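# Swap the failed server memory module and refit shroud

## Task

In the server's middle memory bank, find the module whose slot-end light is lit; it has failed. Remove the air shroud. Push the replacement module from the tray into that slot until both of its latches lock. Set the failed module upright in the tray on the bench. Push the air shroud back in until it is fully seated. When finished, the three other modules must still be locked in their slots.

## Robot and tools

ROBOT. There are two arms, left_arm and right_arm. Each carries an identical five-finger right hand, so the hands are not mirror copies and every axis and number means the same on both. Calibrated bases in the scene frame: left_arm at (-0.026, +0.659, 0) m, turned about +2 degrees in yaw; right_arm at (+0.010, -0.603, +0.001) m, turned about -3 degrees. A post stands behind the arms and a camera stand sits between and behind the bases. Both are fixed; do not strike them.

FRAMES. Scene frame: origin at table-top height midway between the nominal bases, +z up, +x out over the table, left_arm toward +y. Fixed cameras and the table use this frame. Reported hand positions, velocities and Hand targets use each arm's own base frame. Offsets you send are along the current Hand target's own axes. The hand point sits 0.05 m in front of the palm and 0.15 m from the wrist flange along the fingers. Its +z runs along the straight fingers, +y out of the palm, +x across the palm away from the thumb. Straight fingertips reach 0.06 to 0.07 m past the point along +z; finger centre lines lie 0.06 m toward -y. A bracket on the little-finger side of the wrist can catch things, and with fingers level the wrist can hang below the hand point and touch the table first.

ROW LAYOUT. One row is 28 numbers, each in [-1, 1], always covering both arms: left dx, dy, dz, rx, ry, rz, then left little, ring, middle, index, thumb_bend, thumb_turn, force_limit, speed; then the same 14 for the right arm. The six pose numbers are an offset, not a pose: they are measured from that arm's Hand target at the start of the action (or of the move), in that target's axes, with 1.0 equal to 0.6 m of travel or 180 degrees of turn; rx, ry, rz form a single rotation vector. All 0 means ask nothing new of that arm. The six finger numbers are absolute targets: +1 straight/open, -1 curled/closed; thumb_turn -1 puts the thumb opposite the fingers, +1 beside the palm. force_limit maps -1..+1 to roughly 0..10 N at the fingertip (0..15 N for the two thumb motors). speed rises from almost nothing at -1 to full at +0.48 and above; use -0.94 or lower for a gentle close. No value means unchanged: repeat the last eight hand numbers you sent, or hand_measured plus hand_force_limit and hand_speed if you have sent none yet. The thumb and fingers can wrap objects about 0.035 to 0.065 m thick; a light part up to about 0.08 m can be pinched between thumb tip and index pad.

TOOLS. execute_actions: actions is a list of actions, each a table of up to 15 rows, one per 1/30 s step; a short table repeats its last row up to step 15. Every row in an action counts from the same start pose. cameras picks images by name (["all"], [] or names); images come by default only when actions is empty.
move: target is one row or up to 15 rows; every row is an offset from the same starting Hand targets, not chained. speed is path top speed in m/s, 0.002 to 3.2, default 0.25 (turns at twice that in rad/s), one value or one per target. blend is a corner radius in m (0 = stop at each). stop_force, 4 to 120 N for both arms, ends an arm's path when it feels that much push against its motion; use slow speeds with it. zero (bool) re-zeroes force before the move. blocking=false returns early but cannot be combined with stop_force. The whole move is capped at 10 s. Its result adds a move: line saying done, off_target, moving, held or fault, plus limits=paced or limits=held.
wait: seconds from 0 to 3600, sends nothing new. stop: brakes a running move. zoom_image: camera plus region [x0, y0, x1, y1] in pixels, at most 504 wide and high. show_instructions: reference pages. zero_wrist_force: arm is left_arm or right_arm. finished_scene: optional scene 1; final.
Cameras: cam_head_left, cam_head_right, cam_high, cam_low, cam_left_wrist, cam_right_wrist, each 672x504.

RESULTS. end_effector_position in m, end_effector_quat_wxyz, velocities in m/s and rad/s, all in base frame. Hand target is the last commanded pose after clipping; the next offsets start there, and the real hand often stops a little short. hand_measured, hand_stopped_by (moving, target, force, stalled, fault) and hand_load_n follow the six-motor order; load is positive when the finger is pushed open and falls near 0 if a grip is lost. Wrist force and Wrist torque are in the hand's axes, with an extra line for the peak since the last report. Joint torques include the drive's whole output.

AVOID. Anything falling off or left off the table fails the task. Contact torque at a joint limit (elbow 142, wrists 51.3 N m) or about 150 N on an arm stops it for 10 s. Commanded orientation is clipped to 32 degrees from the measured one per step. The clearance check blocks arms nearing each other; pressing the arms or hands together can fail the scene. Do not drive the wrist near its own base axis. Held loads, stretched arms and pushing at unreachable poses heat motors; at 85 C the arm brakes for 30 s or more. To stop pressing, command the target back past the hand point.

Each tool is called after "Call:" as a command line: name --argument value for each argument, lists and objects as JSON in quotes; but a table of rows of numbers goes row by row, as --pt "numbers of a row", without its own name.

Reference images:

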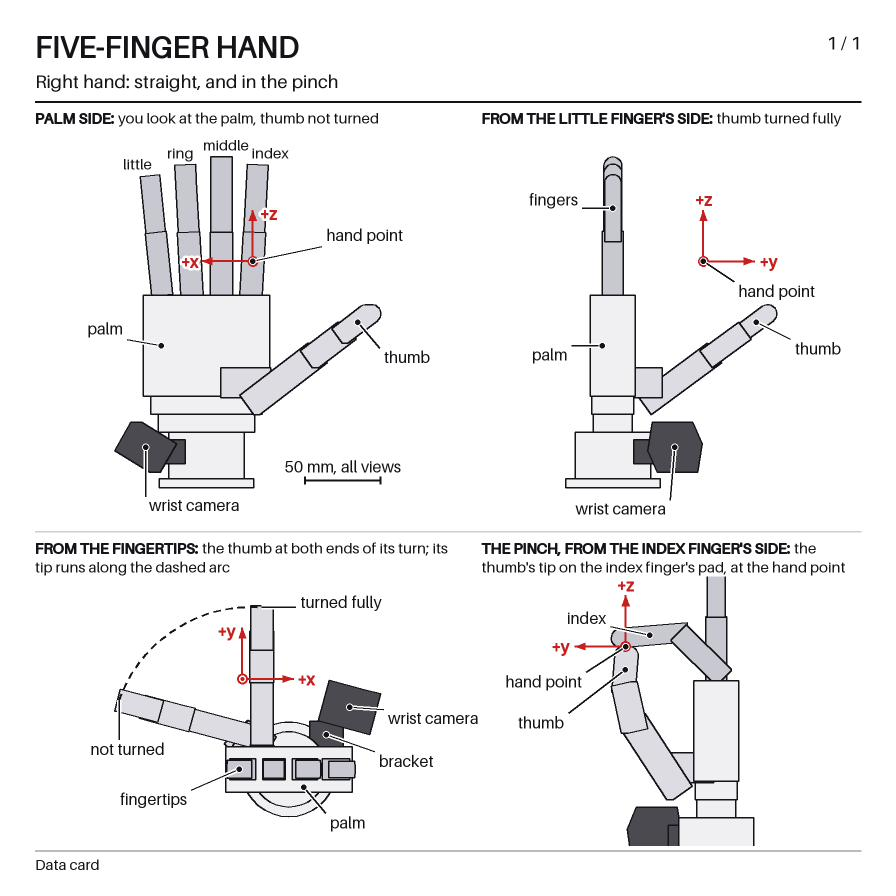

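## Session

Call:
execute_actions --actions '[]'

Scene clock: 0.00 s.
left_arm: end_effector_position=(+0.6734, -0.6643, +0.3602) hand_measured=(+1.000, +1.000, +1.000, +1.000, +1.000, +1.000) hand_load_n=(+0.0, +0.0, +0.0, +0.0, +0.0, +0.0) hand_stopped_by=(target, target, target, target, target, target) hand_force_limit=0.00 hand_speed=-0.80 end_effector_quat_wxyz=(+0.465, -0.235, +0.773, -0.363) | right_arm: end_effector_position=(+0.8103, -0.1074, +0.1647) hand_measured=(+1.000, +1.000, +1.000, +1.000, +1.000, +1.000) hand_load_n=(+0.0, +0.0, +0.0, +0.0, +0.0, +0.0) hand_stopped_by=(target, target, target, target, target, target) hand_force_limit=0.00 hand_speed=-0.80 end_effector_quat_wxyz=(+0.103, +0.629, +0.737, +0.224)
Joint positions: left_arm=[-1.212 -1.16 1.449 0.16 0.778 -2.859] | right_arm=[-0.484 -1.121 1.713 0.66 1.182 -0.578]
Joint velocities: within noise
Joint torques (N m): no reading
Wrist force (N): no reading
Wrist torque (N m): no reading
Wrist force, peak (N): no reading
Hand target: left_arm +0.6734, -0.6643, +0.3602; +0.465, -0.235, +0.773, -0.363 | right_arm +0.8103, -0.1074, +0.1647; +0.103, +0.629, +0.737, +0.224

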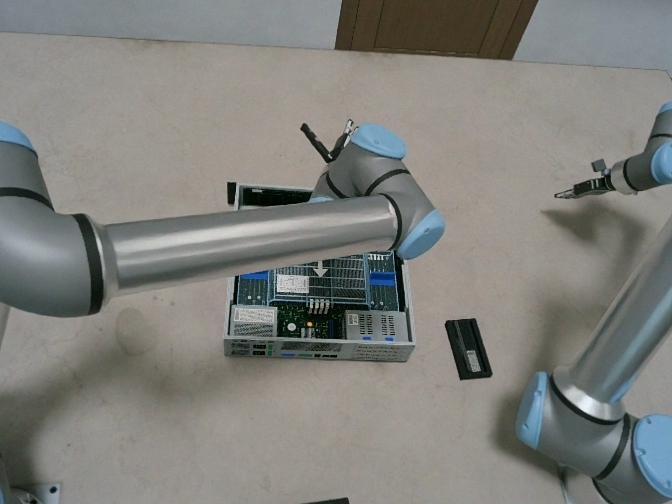

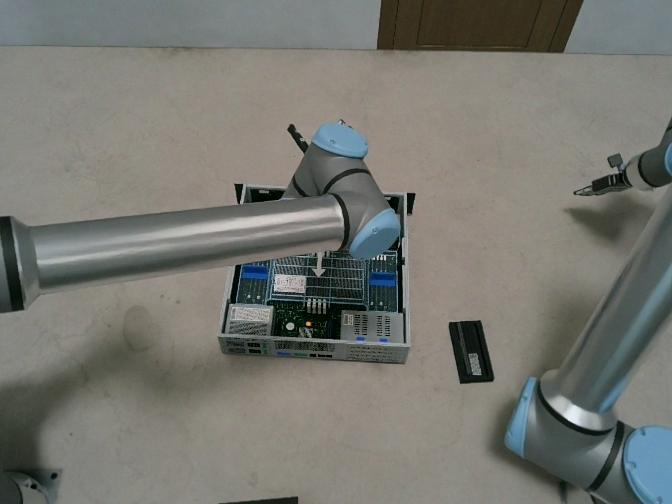

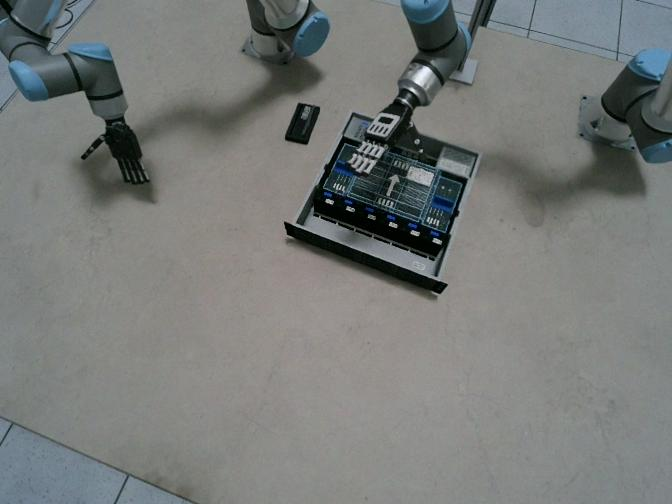

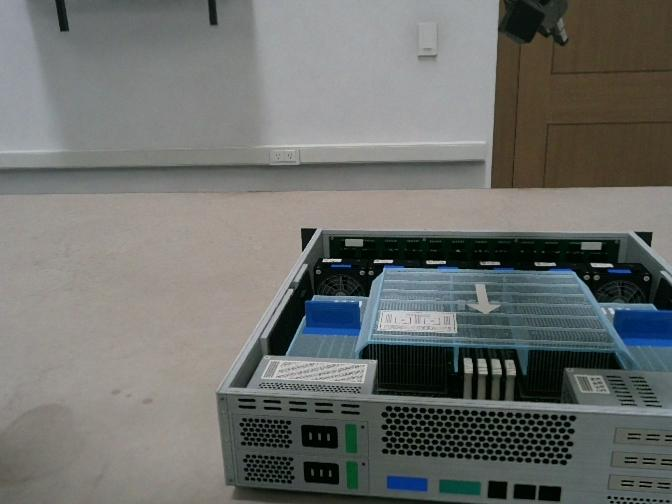

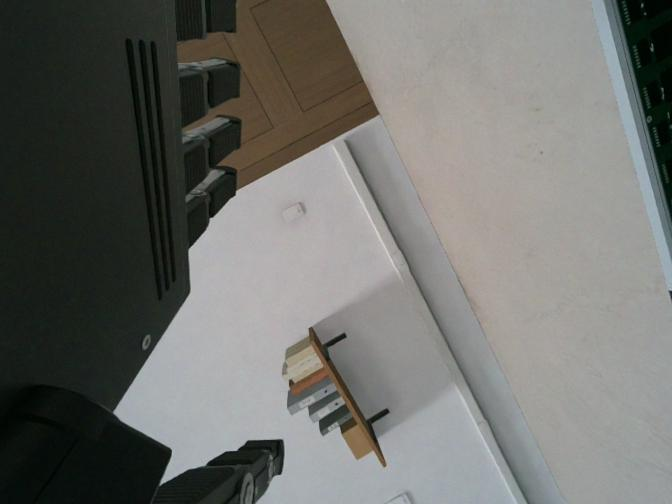

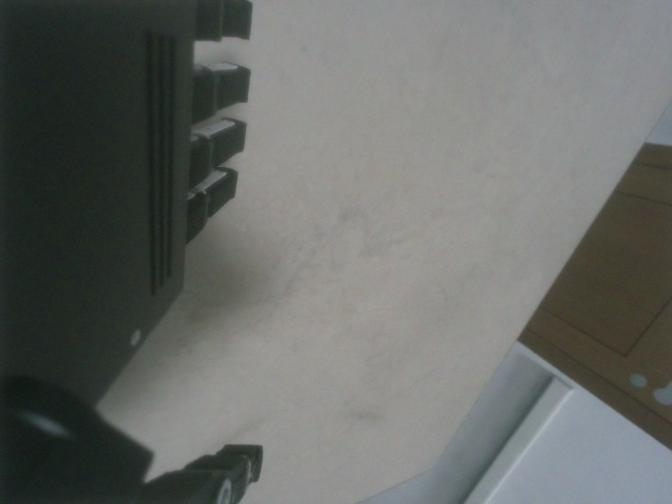

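Call:
zoom_image --camera "cam_head_left" --region '[210, 160, 510, 400]'

Call:
zoom_image --camera "cam_head_right" --region '[200, 170, 520, 400]'

Call:
zoom_image --camera "cam_low" --region '[210, 220, 672, 504]'

Call:
zoom_image --camera "cam_high" --region '[260, 80, 500, 310]'

Scaled by 1.680 from the camera's image (finer frame: 960x720).

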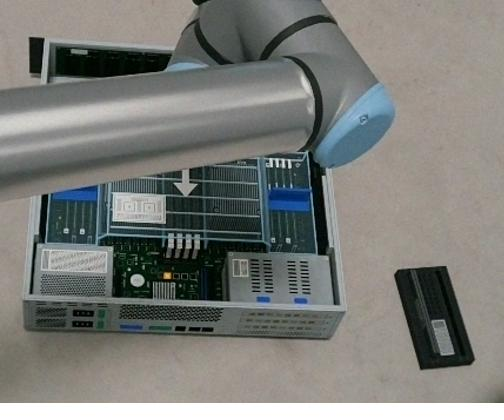

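Scaled by 1.575 from the camera's image (finer frame: 960x720).

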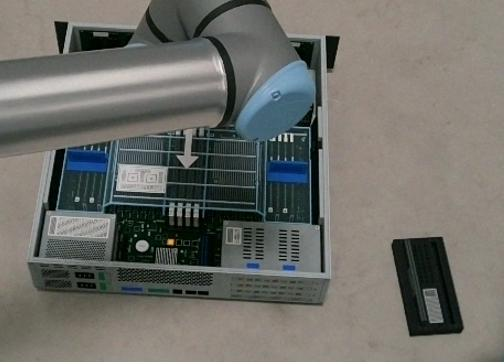

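Scaled by 1.091 from the camera's image (finer frame: 960x720).

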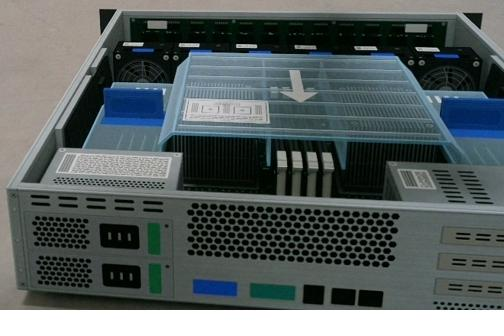

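Scaled by 2.100 from the camera's image (finer frame: 960x720).

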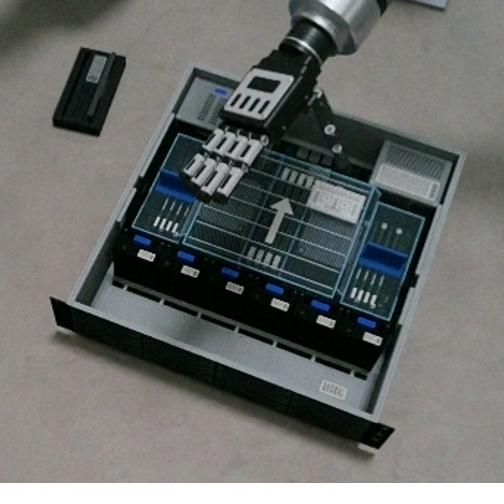

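Call:
zoom_image --camera "cam_head_left" --region '[430, 300, 510, 390]'

Call:
zoom_image --camera "cam_head_right" --region '[430, 300, 510, 400]'

Call:
zoom_image --camera "cam_high" --region '[270, 90, 340, 150]'

Call:
zoom_image --camera "cam_head_left" --region '[220, 240, 420, 370]'

Scaled by 5.600 from the camera's image (finer frame: 960x720).

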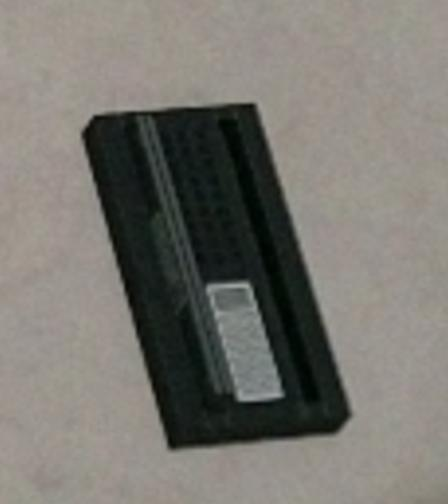

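Scaled by 5.040 from the camera's image (finer frame: 960x720).

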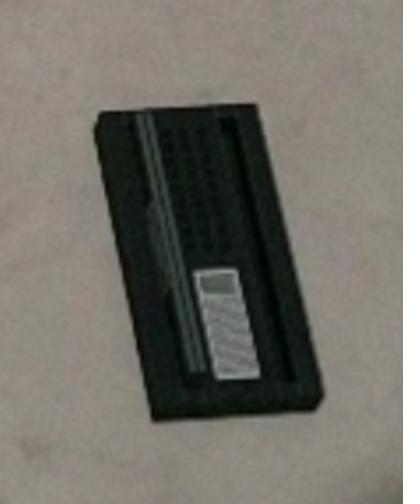

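Scaled by 7.200 from the camera's image (finer frame: 960x720).

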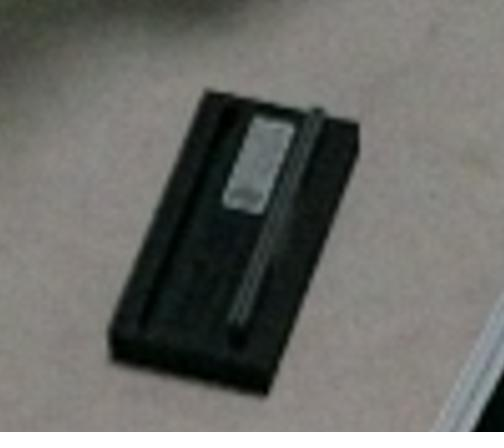

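Scaled by 2.520 from the camera's image (finer frame: 960x720).

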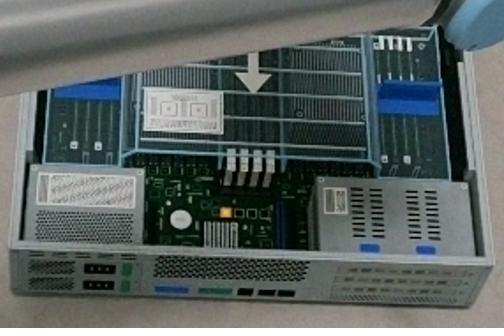

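Call:
zoom_image --camera "cam_low" --region '[420, 320, 560, 420]'

Call:
zoom_image --camera "cam_head_left" --region '[290, 280, 350, 350]'

Scaled by 3.600 from the camera's image (finer frame: 960x720).

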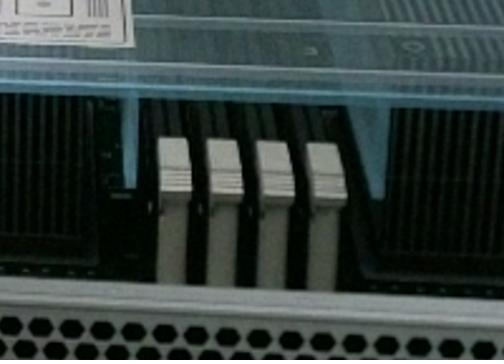

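Scaled by 7.200 from the camera's image (finer frame: 960x720).

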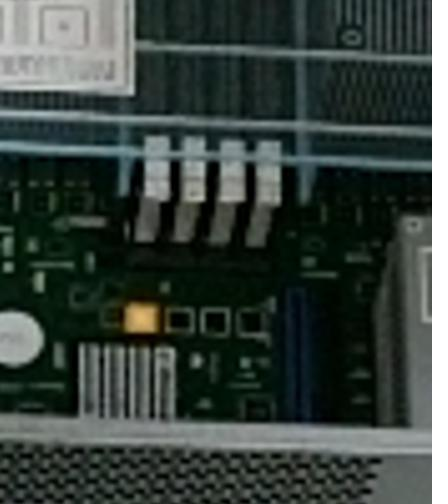

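Call:
move --target '[-0.4385,0.3503,-0.6,-0.4073,0.0698,-0.2427,1,1,1,1,1,1,0,-0.8,0,0,0,0,0,0,1,1,1,1,1,1,0,-0.8]' --speed 0.25 --cameras '["all"]'

Scene clock: 112.50 s.
left_arm: end_effector_position=(+0.4681, -0.2252, +0.4503) hand_measured=(+1.000, +1.000, +1.000, +1.000, +1.000, +1.000) hand_load_n=(+0.0, +0.0, +0.0, +0.0, +0.0, +0.0) hand_stopped_by=(target, target, target, target, target, target) hand_force_limit=0.00 hand_speed=-0.80 end_effector_quat_wxyz=(+0.000, -0.673, +0.740, +0.000) | right_arm: end_effector_position=(+0.8103, -0.1074, +0.1647) hand_measured=(+1.000, +1.000, +1.000, +1.000, +1.000, +1.000) hand_load_n=(+0.0, +0.0, +0.0, +0.0, +0.0, +0.0) hand_stopped_by=(target, target, target, target, target, target) hand_force_limit=0.00 hand_speed=-0.80 end_effector_quat_wxyz=(+0.103, +0.629, +0.737, +0.224)
Joint positions: left_arm=[-0.764 -1.387 1.502 1.455 1.57 -3.812] | right_arm=[-0.484 -1.121 1.713 0.66 1.182 -0.578]
Joint torques (N m): left_arm=[-1.95 -47.26 -51.86 3.19 0.47 -0.65] | right_arm=[-1.25 -69.23 -33.04 2.83 -0.65 -0.04]
Wrist force (N): left_arm=[1.0 1.3 0.0] | right_arm=[0.2 0.5 0.3]
Wrist torque (N m): left_arm=[-0.10 0.11 0.00] | right_arm=[0.06 -0.05 0.03]
Wrist force, peak (N): left_arm=[1.1 1.4 0.0] | right_arm=[-0.5 0.7 0.3]
Hand target: left_arm +0.4681, -0.2253, +0.4503; +0.000, -0.673, +0.739, +0.000 | right_arm +0.8103, -0.1074, +0.1647; +0.103, +0.629, +0.737, +0.224
Off the commanded pose: left_arm 0.000 m, 0 deg | right_arm 0.000 m, 0 deg.
move: done
cam_left_wrist: T_world_to_cam=[[-0.99471, -0.10204, 0.0115, 0.43592], [-0.08034, 0.84312, 0.53168, -0.0087], [-0.06395, 0.52795, -0.84686, 0.64906]] pos_world=[0.47443, -0.29085, 0.54928]

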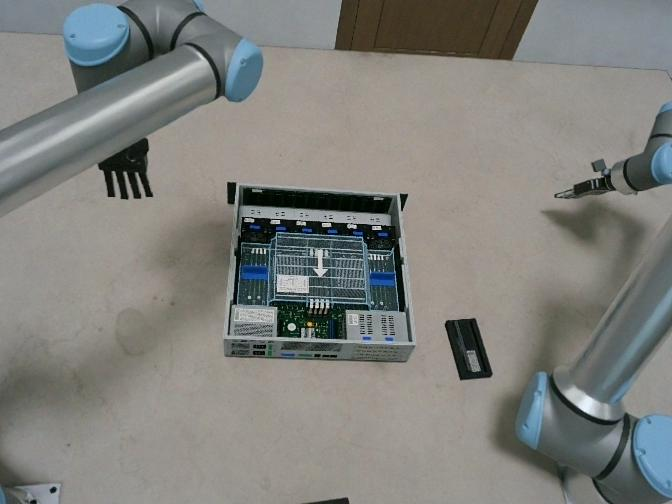

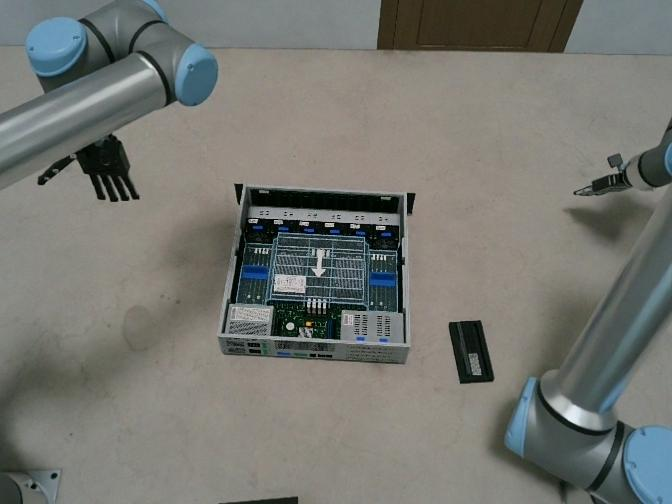

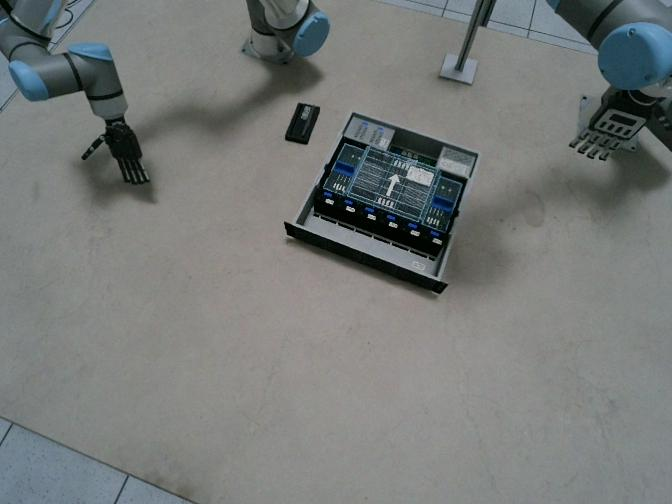

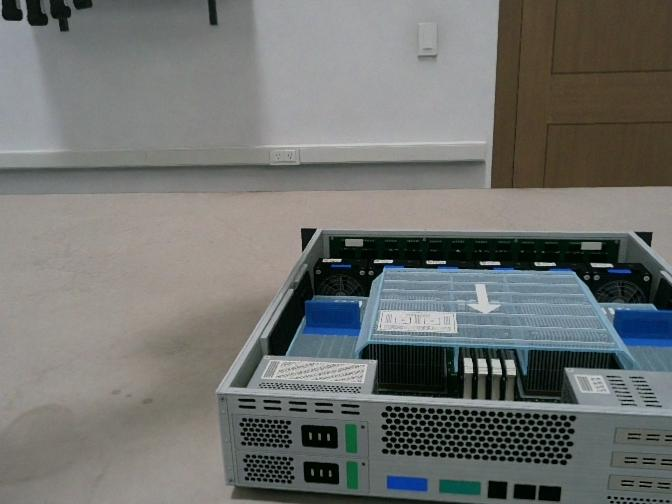

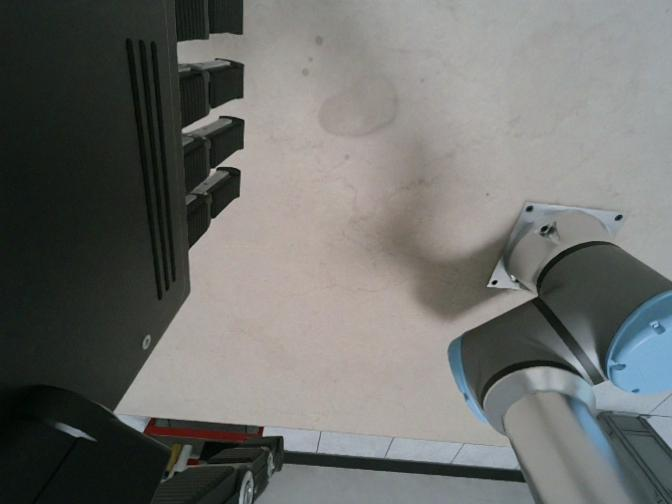

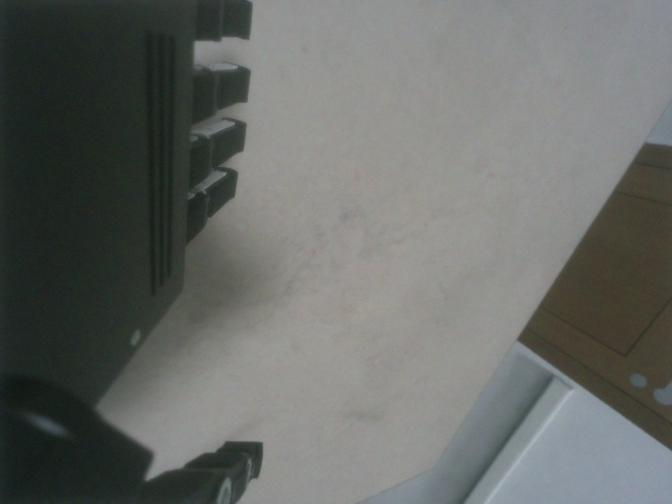

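Call:
zoom_image --camera "cam_head_left" --region '[215, 175, 425, 365]'

Call:
zoom_image --camera "cam_head_right" --region '[215, 175, 425, 365]'

Call:
zoom_image --camera "cam_low" --region '[280, 250, 480, 410]'

Call:
zoom_image --camera "cam_low" --region '[472, 250, 672, 410]'

Scaled by 2.400 from the camera's image (finer frame: 960x720).

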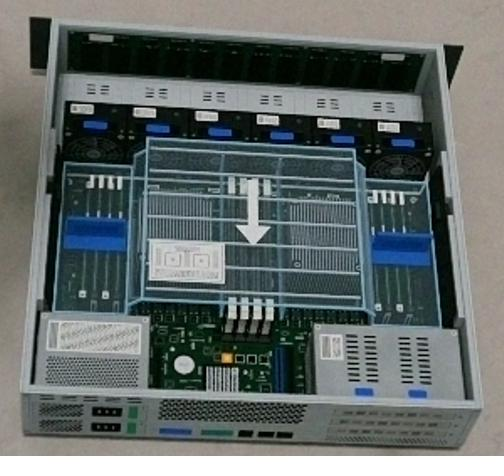

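Scaled by 2.400 from the camera's image (finer frame: 960x720).

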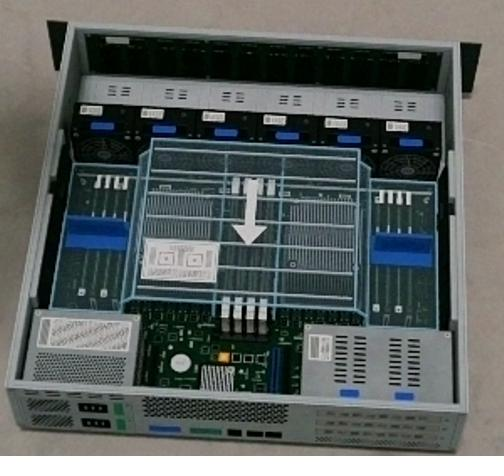

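Scaled by 2.520 from the camera's image (finer frame: 960x720).

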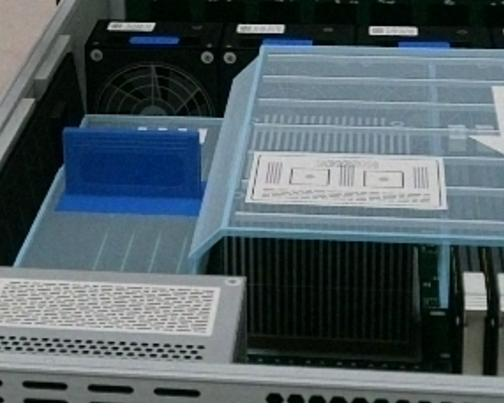

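Scaled by 2.520 from the camera's image (finer frame: 960x720).

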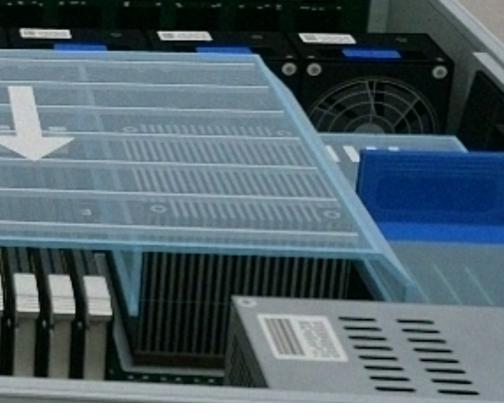

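Call:
move --target '[0.6011,-0.1874,0.3167,0,0,0,1,1,1,1,1,1,0,-0.8,0,0,0,0,0,0,1,1,1,1,1,1,0,-0.8]' --speed 0.25 --cameras '["cam_left_wrist","cam_low"]'

Call:
zoom_image --camera "cam_left_wrist" --region '[170, 0, 672, 504]'

Scene clock: 135.93 s.
left_arm: end_effector_position=(+0.5463, -0.5949, +0.2603) hand_measured=(+1.000, +1.000, +1.000, +1.000, +1.000, +1.000) hand_load_n=(+0.0, +0.0, +0.0, +0.0, +0.0, +0.0) hand_stopped_by=(target, target, target, target, target, target) hand_force_limit=0.00 hand_speed=-0.80 end_effector_quat_wxyz=(+0.000, -0.673, +0.740, +0.000) | right_arm: end_effector_position=(+0.8103, -0.1074, +0.1647) hand_measured=(+1.000, +1.000, +1.000, +1.000, +1.000, +1.000) hand_load_n=(+0.0, +0.0, +0.0, +0.0, +0.0, +0.0) hand_stopped_by=(target, target, target, target, target, target) hand_force_limit=0.00 hand_speed=-0.80 end_effector_quat_wxyz=(+0.103, +0.629, +0.737, +0.224)
Joint positions: left_arm=[-1.009 -0.83 1.015 1.385 1.57 -4.057] | right_arm=[-0.484 -1.121 1.713 0.66 1.182 -0.578]
Joint torques (N m): left_arm=[24.09 -91.26 -44.52 0.94 0.93 4.32] | right_arm=[-0.77 -69.28 -32.3 2.78 -0.85 0.43]
Wrist force (N): left_arm=[0.9 1.4 -0.3] | right_arm=[-0.6 0.0 0.0]
Wrist torque (N m): left_arm=[-0.04 0.15 0.13] | right_arm=[0.01 0.08 -0.03]
Wrist force, peak (N): left_arm=[3.1 0.5 1.1] | right_arm=[0.2 0.9 0.1]
Hand target: left_arm +0.5464, -0.5949, +0.2602; +0.000, -0.673, +0.739, +0.000 | right_arm +0.8103, -0.1074, +0.1647; +0.103, +0.629, +0.737, +0.224
Off the commanded pose: left_arm 0.000 m, 0 deg | right_arm 0.000 m, 0 deg.
move: done
cam_left_wrist: T_world_to_cam=[[-0.99472, -0.102, 0.01164, 0.47816], [-0.08024, 0.84313, 0.53169, 0.41016], [-0.06405, 0.52795, -0.84686, 0.68834]] pos_world=[0.55263, -0.66045, 0.35928]
Images, in order (width x height): cam_low 672x504, cam_left_wrist 672x504.

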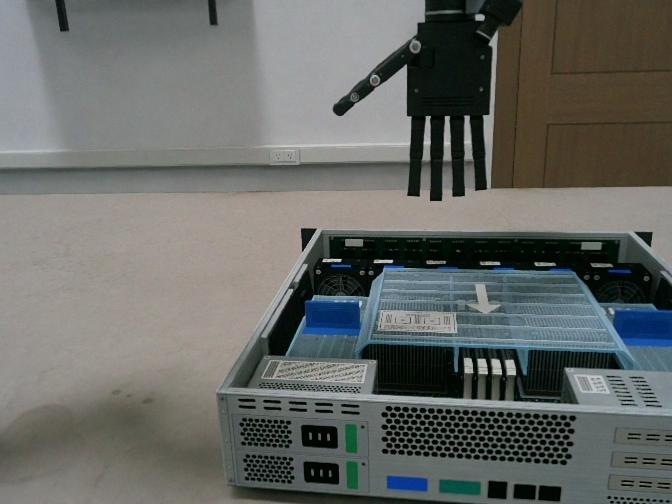

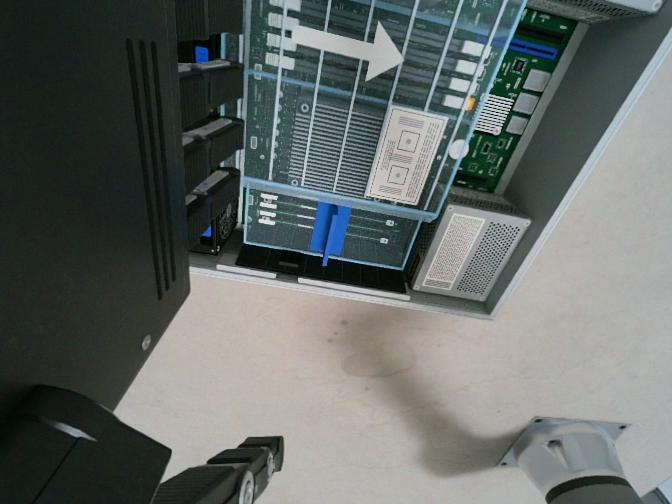

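Scaled by 1.000.

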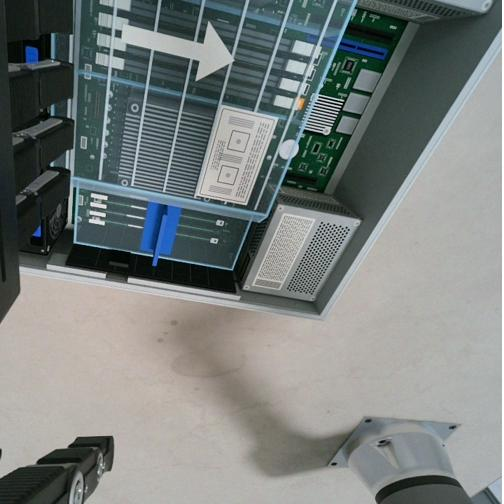

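Call:
zoom_image --camera "cam_left_wrist" --region '[230, 170, 450, 310]'

Call:
zoom_image --camera "cam_left_wrist" --region '[400, 10, 580, 150]'

Call:
zoom_image --camera "cam_left_wrist" --region '[230, 0, 410, 120]'

Scaled by 2.291 from the camera's image (finer frame: 960x720).

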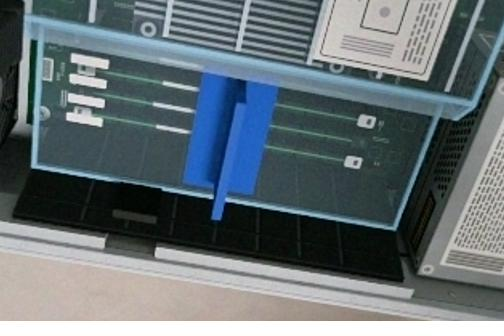

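Scaled by 2.800 from the camera's image (finer frame: 960x720).

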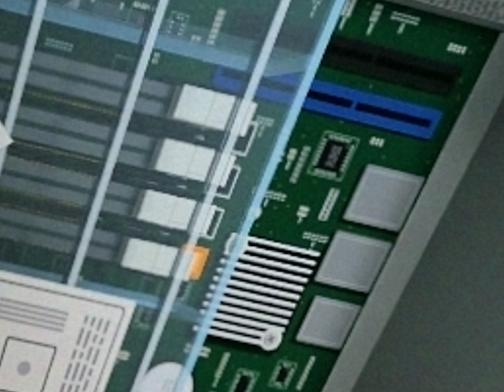

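Scaled by 2.800 from the camera's image (finer frame: 960x720).

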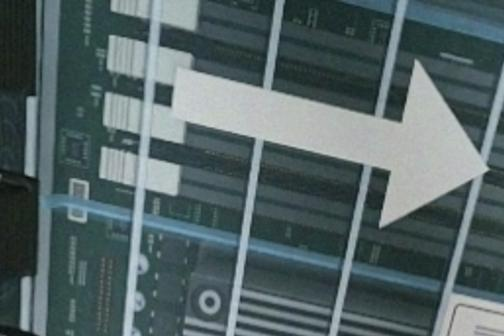

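Call:
move --target '[-0.1699,0.0252,0.1003,0.25,0.0015,0.0037,-1,-1,-0.2,-0.2,0.4,-1,0,-0.5,0,0,0,0,0,0,1,1,1,1,1,1,0,-0.8]' --speed 0.25 --cameras '["cam_left_wrist","cam_low","cam_head_right"]'

Call:
zoom_image --camera "cam_left_wrist" --region '[200, 120, 500, 400]'

Call:
zoom_image --camera "cam_low" --region '[230, 50, 530, 350]'

Scene clock: 278.33 s.
left_arm: end_effector_position=(+0.5409, -0.4920, +0.2001) hand_measured=(-1.000, -1.000, -0.200, -0.200, +0.400, -1.000) hand_load_n=(+0.0, +0.5, +0.0, +0.0, +0.0, +0.0) hand_stopped_by=(target, target, target, target, target, target) hand_force_limit=0.00 hand_speed=-0.50 end_effector_quat_wxyz=(+0.256, -0.618, +0.687, -0.285) | right_arm: end_effector_position=(+0.8103, -0.1074, +0.1647) hand_measured=(+1.000, +1.000, +1.000, +1.000, +1.000, +1.000) hand_load_n=(+0.0, +0.0, +0.0, +0.0, +0.0, +0.0) hand_stopped_by=(target, target, target, target, target, target) hand_force_limit=0.00 hand_speed=-0.80 end_effector_quat_wxyz=(+0.103, +0.629, +0.737, +0.224)
Joint positions: left_arm=[-1.188 -1.201 1.692 0.64 0.896 -4.067] | right_arm=[-0.484 -1.121 1.713 0.66 1.182 -0.578]
Joint torques (N m): left_arm=[21.12 -60.95 -29.28 0.08 -2.9 -4.02] | right_arm=[-1.85 -69.3 -33.29 2.34 -0.42 0.32]
Wrist force (N): left_arm=[0.6 -0.3 -0.4] | right_arm=[-0.3 0.2 -0.5]
Wrist torque (N m): left_arm=[-0.03 0.19 -0.01] | right_arm=[0.07 0.05 0.00]
Wrist force, peak (N): left_arm=[1.5 0.9 -0.3] | right_arm=[0.5 0.9 -0.1]
Hand target: left_arm +0.5409, -0.4919, +0.2001; +0.256, -0.618, +0.687, -0.285 | right_arm +0.8103, -0.1074, +0.1647; +0.103, +0.629, +0.737, +0.224
Off the commanded pose: left_arm 0.000 m, 0 deg | right_arm 0.000 m, 0 deg.
move: done
cam_left_wrist: T_world_to_cam=[[-0.71844, -0.11921, -0.6853, 0.46558], [-0.39729, 0.87902, 0.26359, 0.59779], [0.57097, 0.46163, -0.67889, 0.17303]] pos_world=[0.47319, -0.54985, 0.27896]
Images, in order (width x height): cam_head_right 672x504, cam_low 672x504, cam_left_wrist 672x504.

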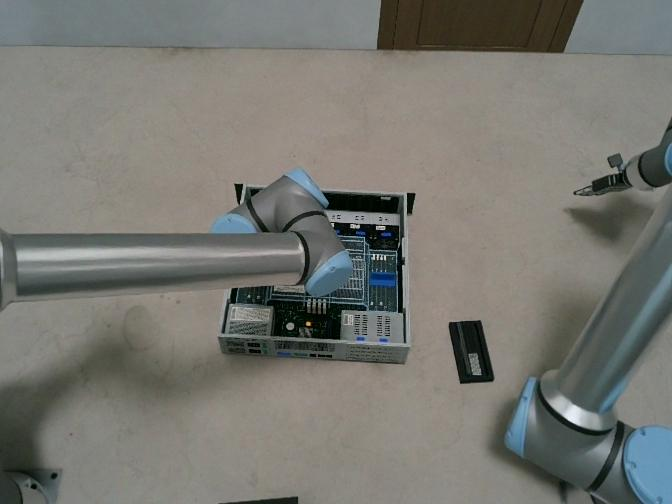

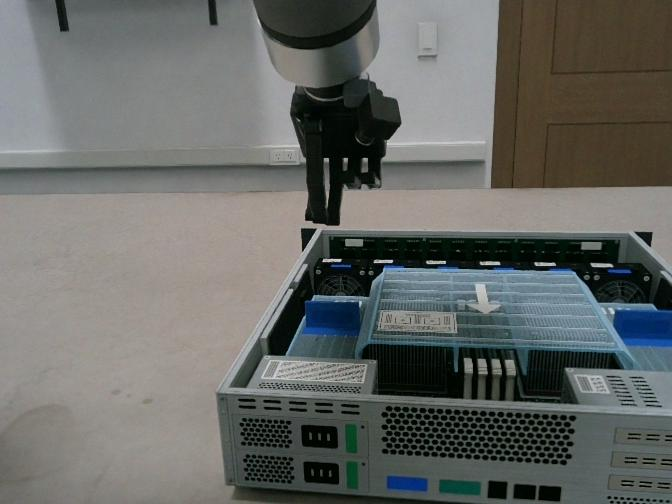

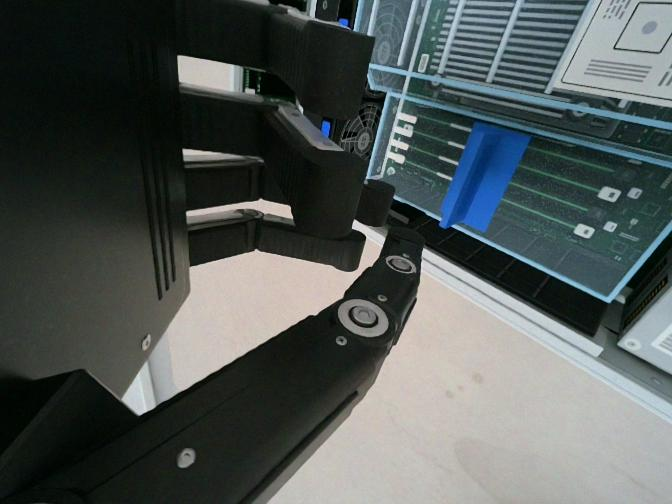

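Scaled by 1.680 from the camera's image (finer frame: 960x720).

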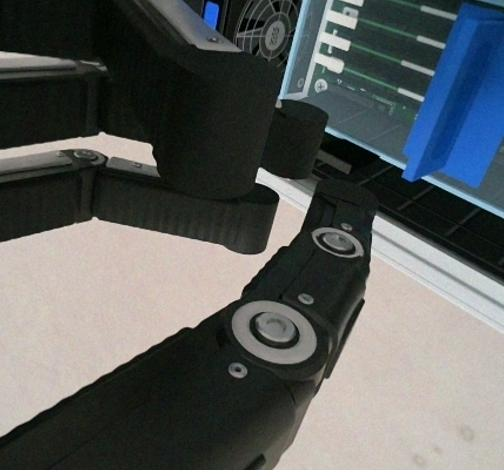

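Scaled by 1.680 from the camera's image (finer frame: 960x720).

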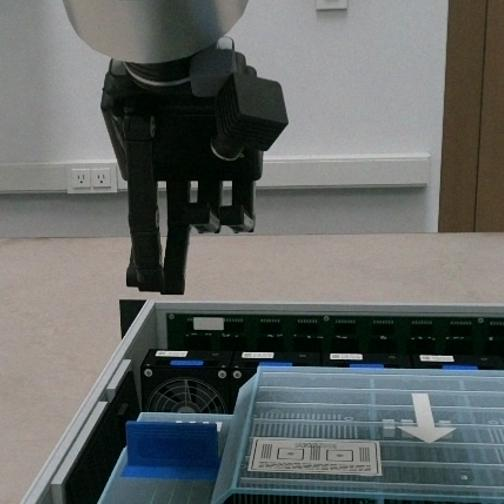

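Call:
zoom_image --camera "cam_left_wrist" --region '[330, 90, 550, 280]'

Scaled by 2.291 from the camera's image (finer frame: 960x720).

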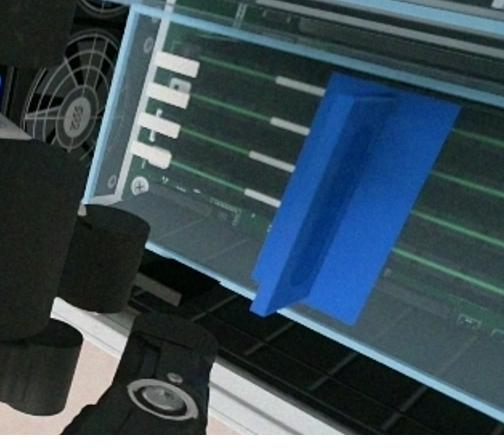

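Call:
move --target '[0.0073,0.0525,0.0773,0,0,0,-1,-1,-0.2,-0.2,0.4,-1,0,-0.5,0.5778,-0.0758,-0.2107,0.1116,-0.1521,-0.9515,-1,-1,-0.2,-0.2,0.4,-1,0,-0.5]' --speed 0.35 --cameras '["cam_left_wrist","cam_right_wrist","cam_head_right"]'

Call:
zoom_image --camera "cam_left_wrist" --region '[280, 90, 530, 300]'

Scene clock: 357.90 s.
left_arm: end_effector_position=(+0.5510, -0.4974, +0.1449) hand_measured=(-1.000, -1.000, -0.200, -0.200, +0.400, -1.000) hand_load_n=(+0.0, +0.0, +0.0, +0.5, +0.0, +0.0) hand_stopped_by=(target, target, target, target, target, target) hand_force_limit=0.00 hand_speed=-0.50 end_effector_quat_wxyz=(+0.256, -0.618, +0.687, -0.285) | right_arm: end_effector_position=(+0.6508, +0.2000, +0.3003) hand_measured=(-1.000, -1.000, -0.200, -0.200, +0.400, -1.000) hand_load_n=(+0.0, +0.0, +0.0, +0.0, +0.0, +0.0) hand_stopped_by=(target, target, target, target, target, target) hand_force_limit=0.00 hand_speed=-0.50 end_effector_quat_wxyz=(-0.267, +0.646, -0.661, +0.274)
Joint positions: left_arm=[-1.176 -1.141 1.713 0.551 0.901 -4.054] | right_arm=[-0.003 -1.499 1.81 0.474 1.585 -3.127]
Joint torques (N m): left_arm=[19.12 -76.14 -28.4 3.91 0.87 3.25] | right_arm=[-15.35 -27.45 -32.73 2.16 -1.66 -0.54]
Wrist force (N): left_arm=[0.6 0.0 0.1] | right_arm=[0.6 -1.0 -0.1]
Wrist torque (N m): left_arm=[0.00 0.17 -0.08] | right_arm=[-0.02 -0.28 -0.18]
Wrist force, peak (N): left_arm=[1.0 -0.4 0.0] | right_arm=[0.7 -1.5 -0.4]
Hand target: left_arm +0.5510, -0.4974, +0.1450; +0.256, -0.618, +0.687, -0.285 | right_arm +0.6507, +0.2000, +0.3001; -0.267, +0.646, -0.661, +0.273
Off the commanded pose: left_arm 0.000 m, 0 deg | right_arm 0.000 m, 0 deg.
move: done
cam_left_wrist: T_world_to_cam=[[-0.71846, -0.11915, -0.68529, 0.43441], [-0.39729, 0.87899, 0.2637, 0.62106], [0.57094, 0.46171, -0.67885, 0.13233]] pos_world=[0.48329, -0.55525, 0.22376]
cam_right_wrist: T_world_to_cam=[[-0.67174, -0.26649, -0.69119, 0.70126], [-0.5044, 0.84788, 0.16331, 0.11695], [0.54253, 0.45834, -0.70398, -0.1185]] pos_world=[0.59434, 0.14203, 0.38218]
Images, in order (width x height): cam_head_right 672x504, cam_left_wrist 672x504, cam_right_wrist 672x504.

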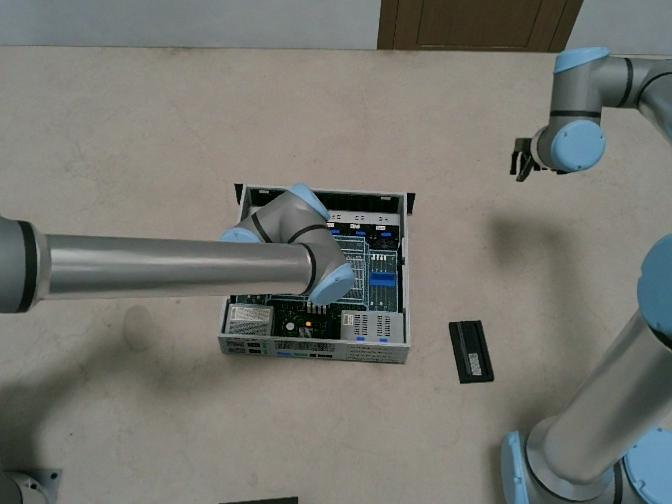

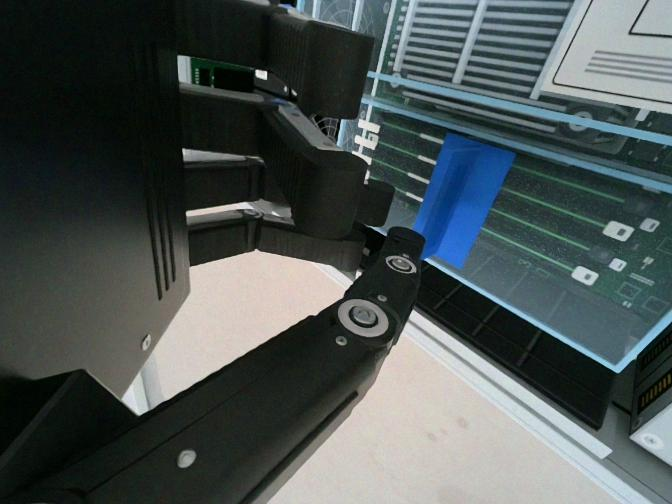

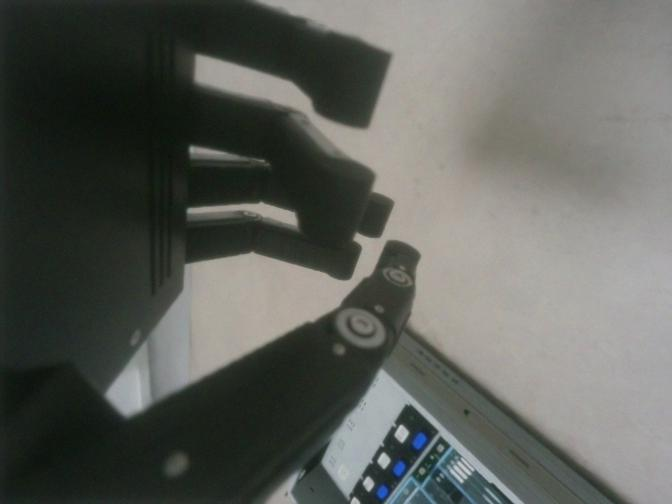

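Scaled by 2.016 from the camera's image (finer frame: 960x720).

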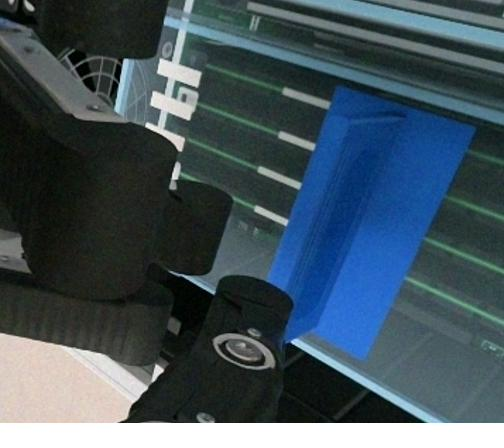

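Call:
zoom_image --camera "cam_left_wrist" --region '[390, 120, 530, 280]'

Scaled by 3.150 from the camera's image (finer frame: 960x720).

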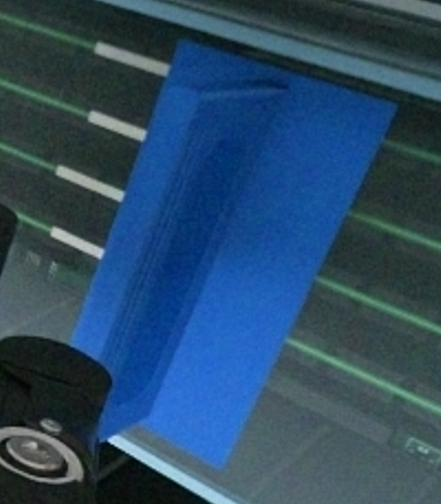

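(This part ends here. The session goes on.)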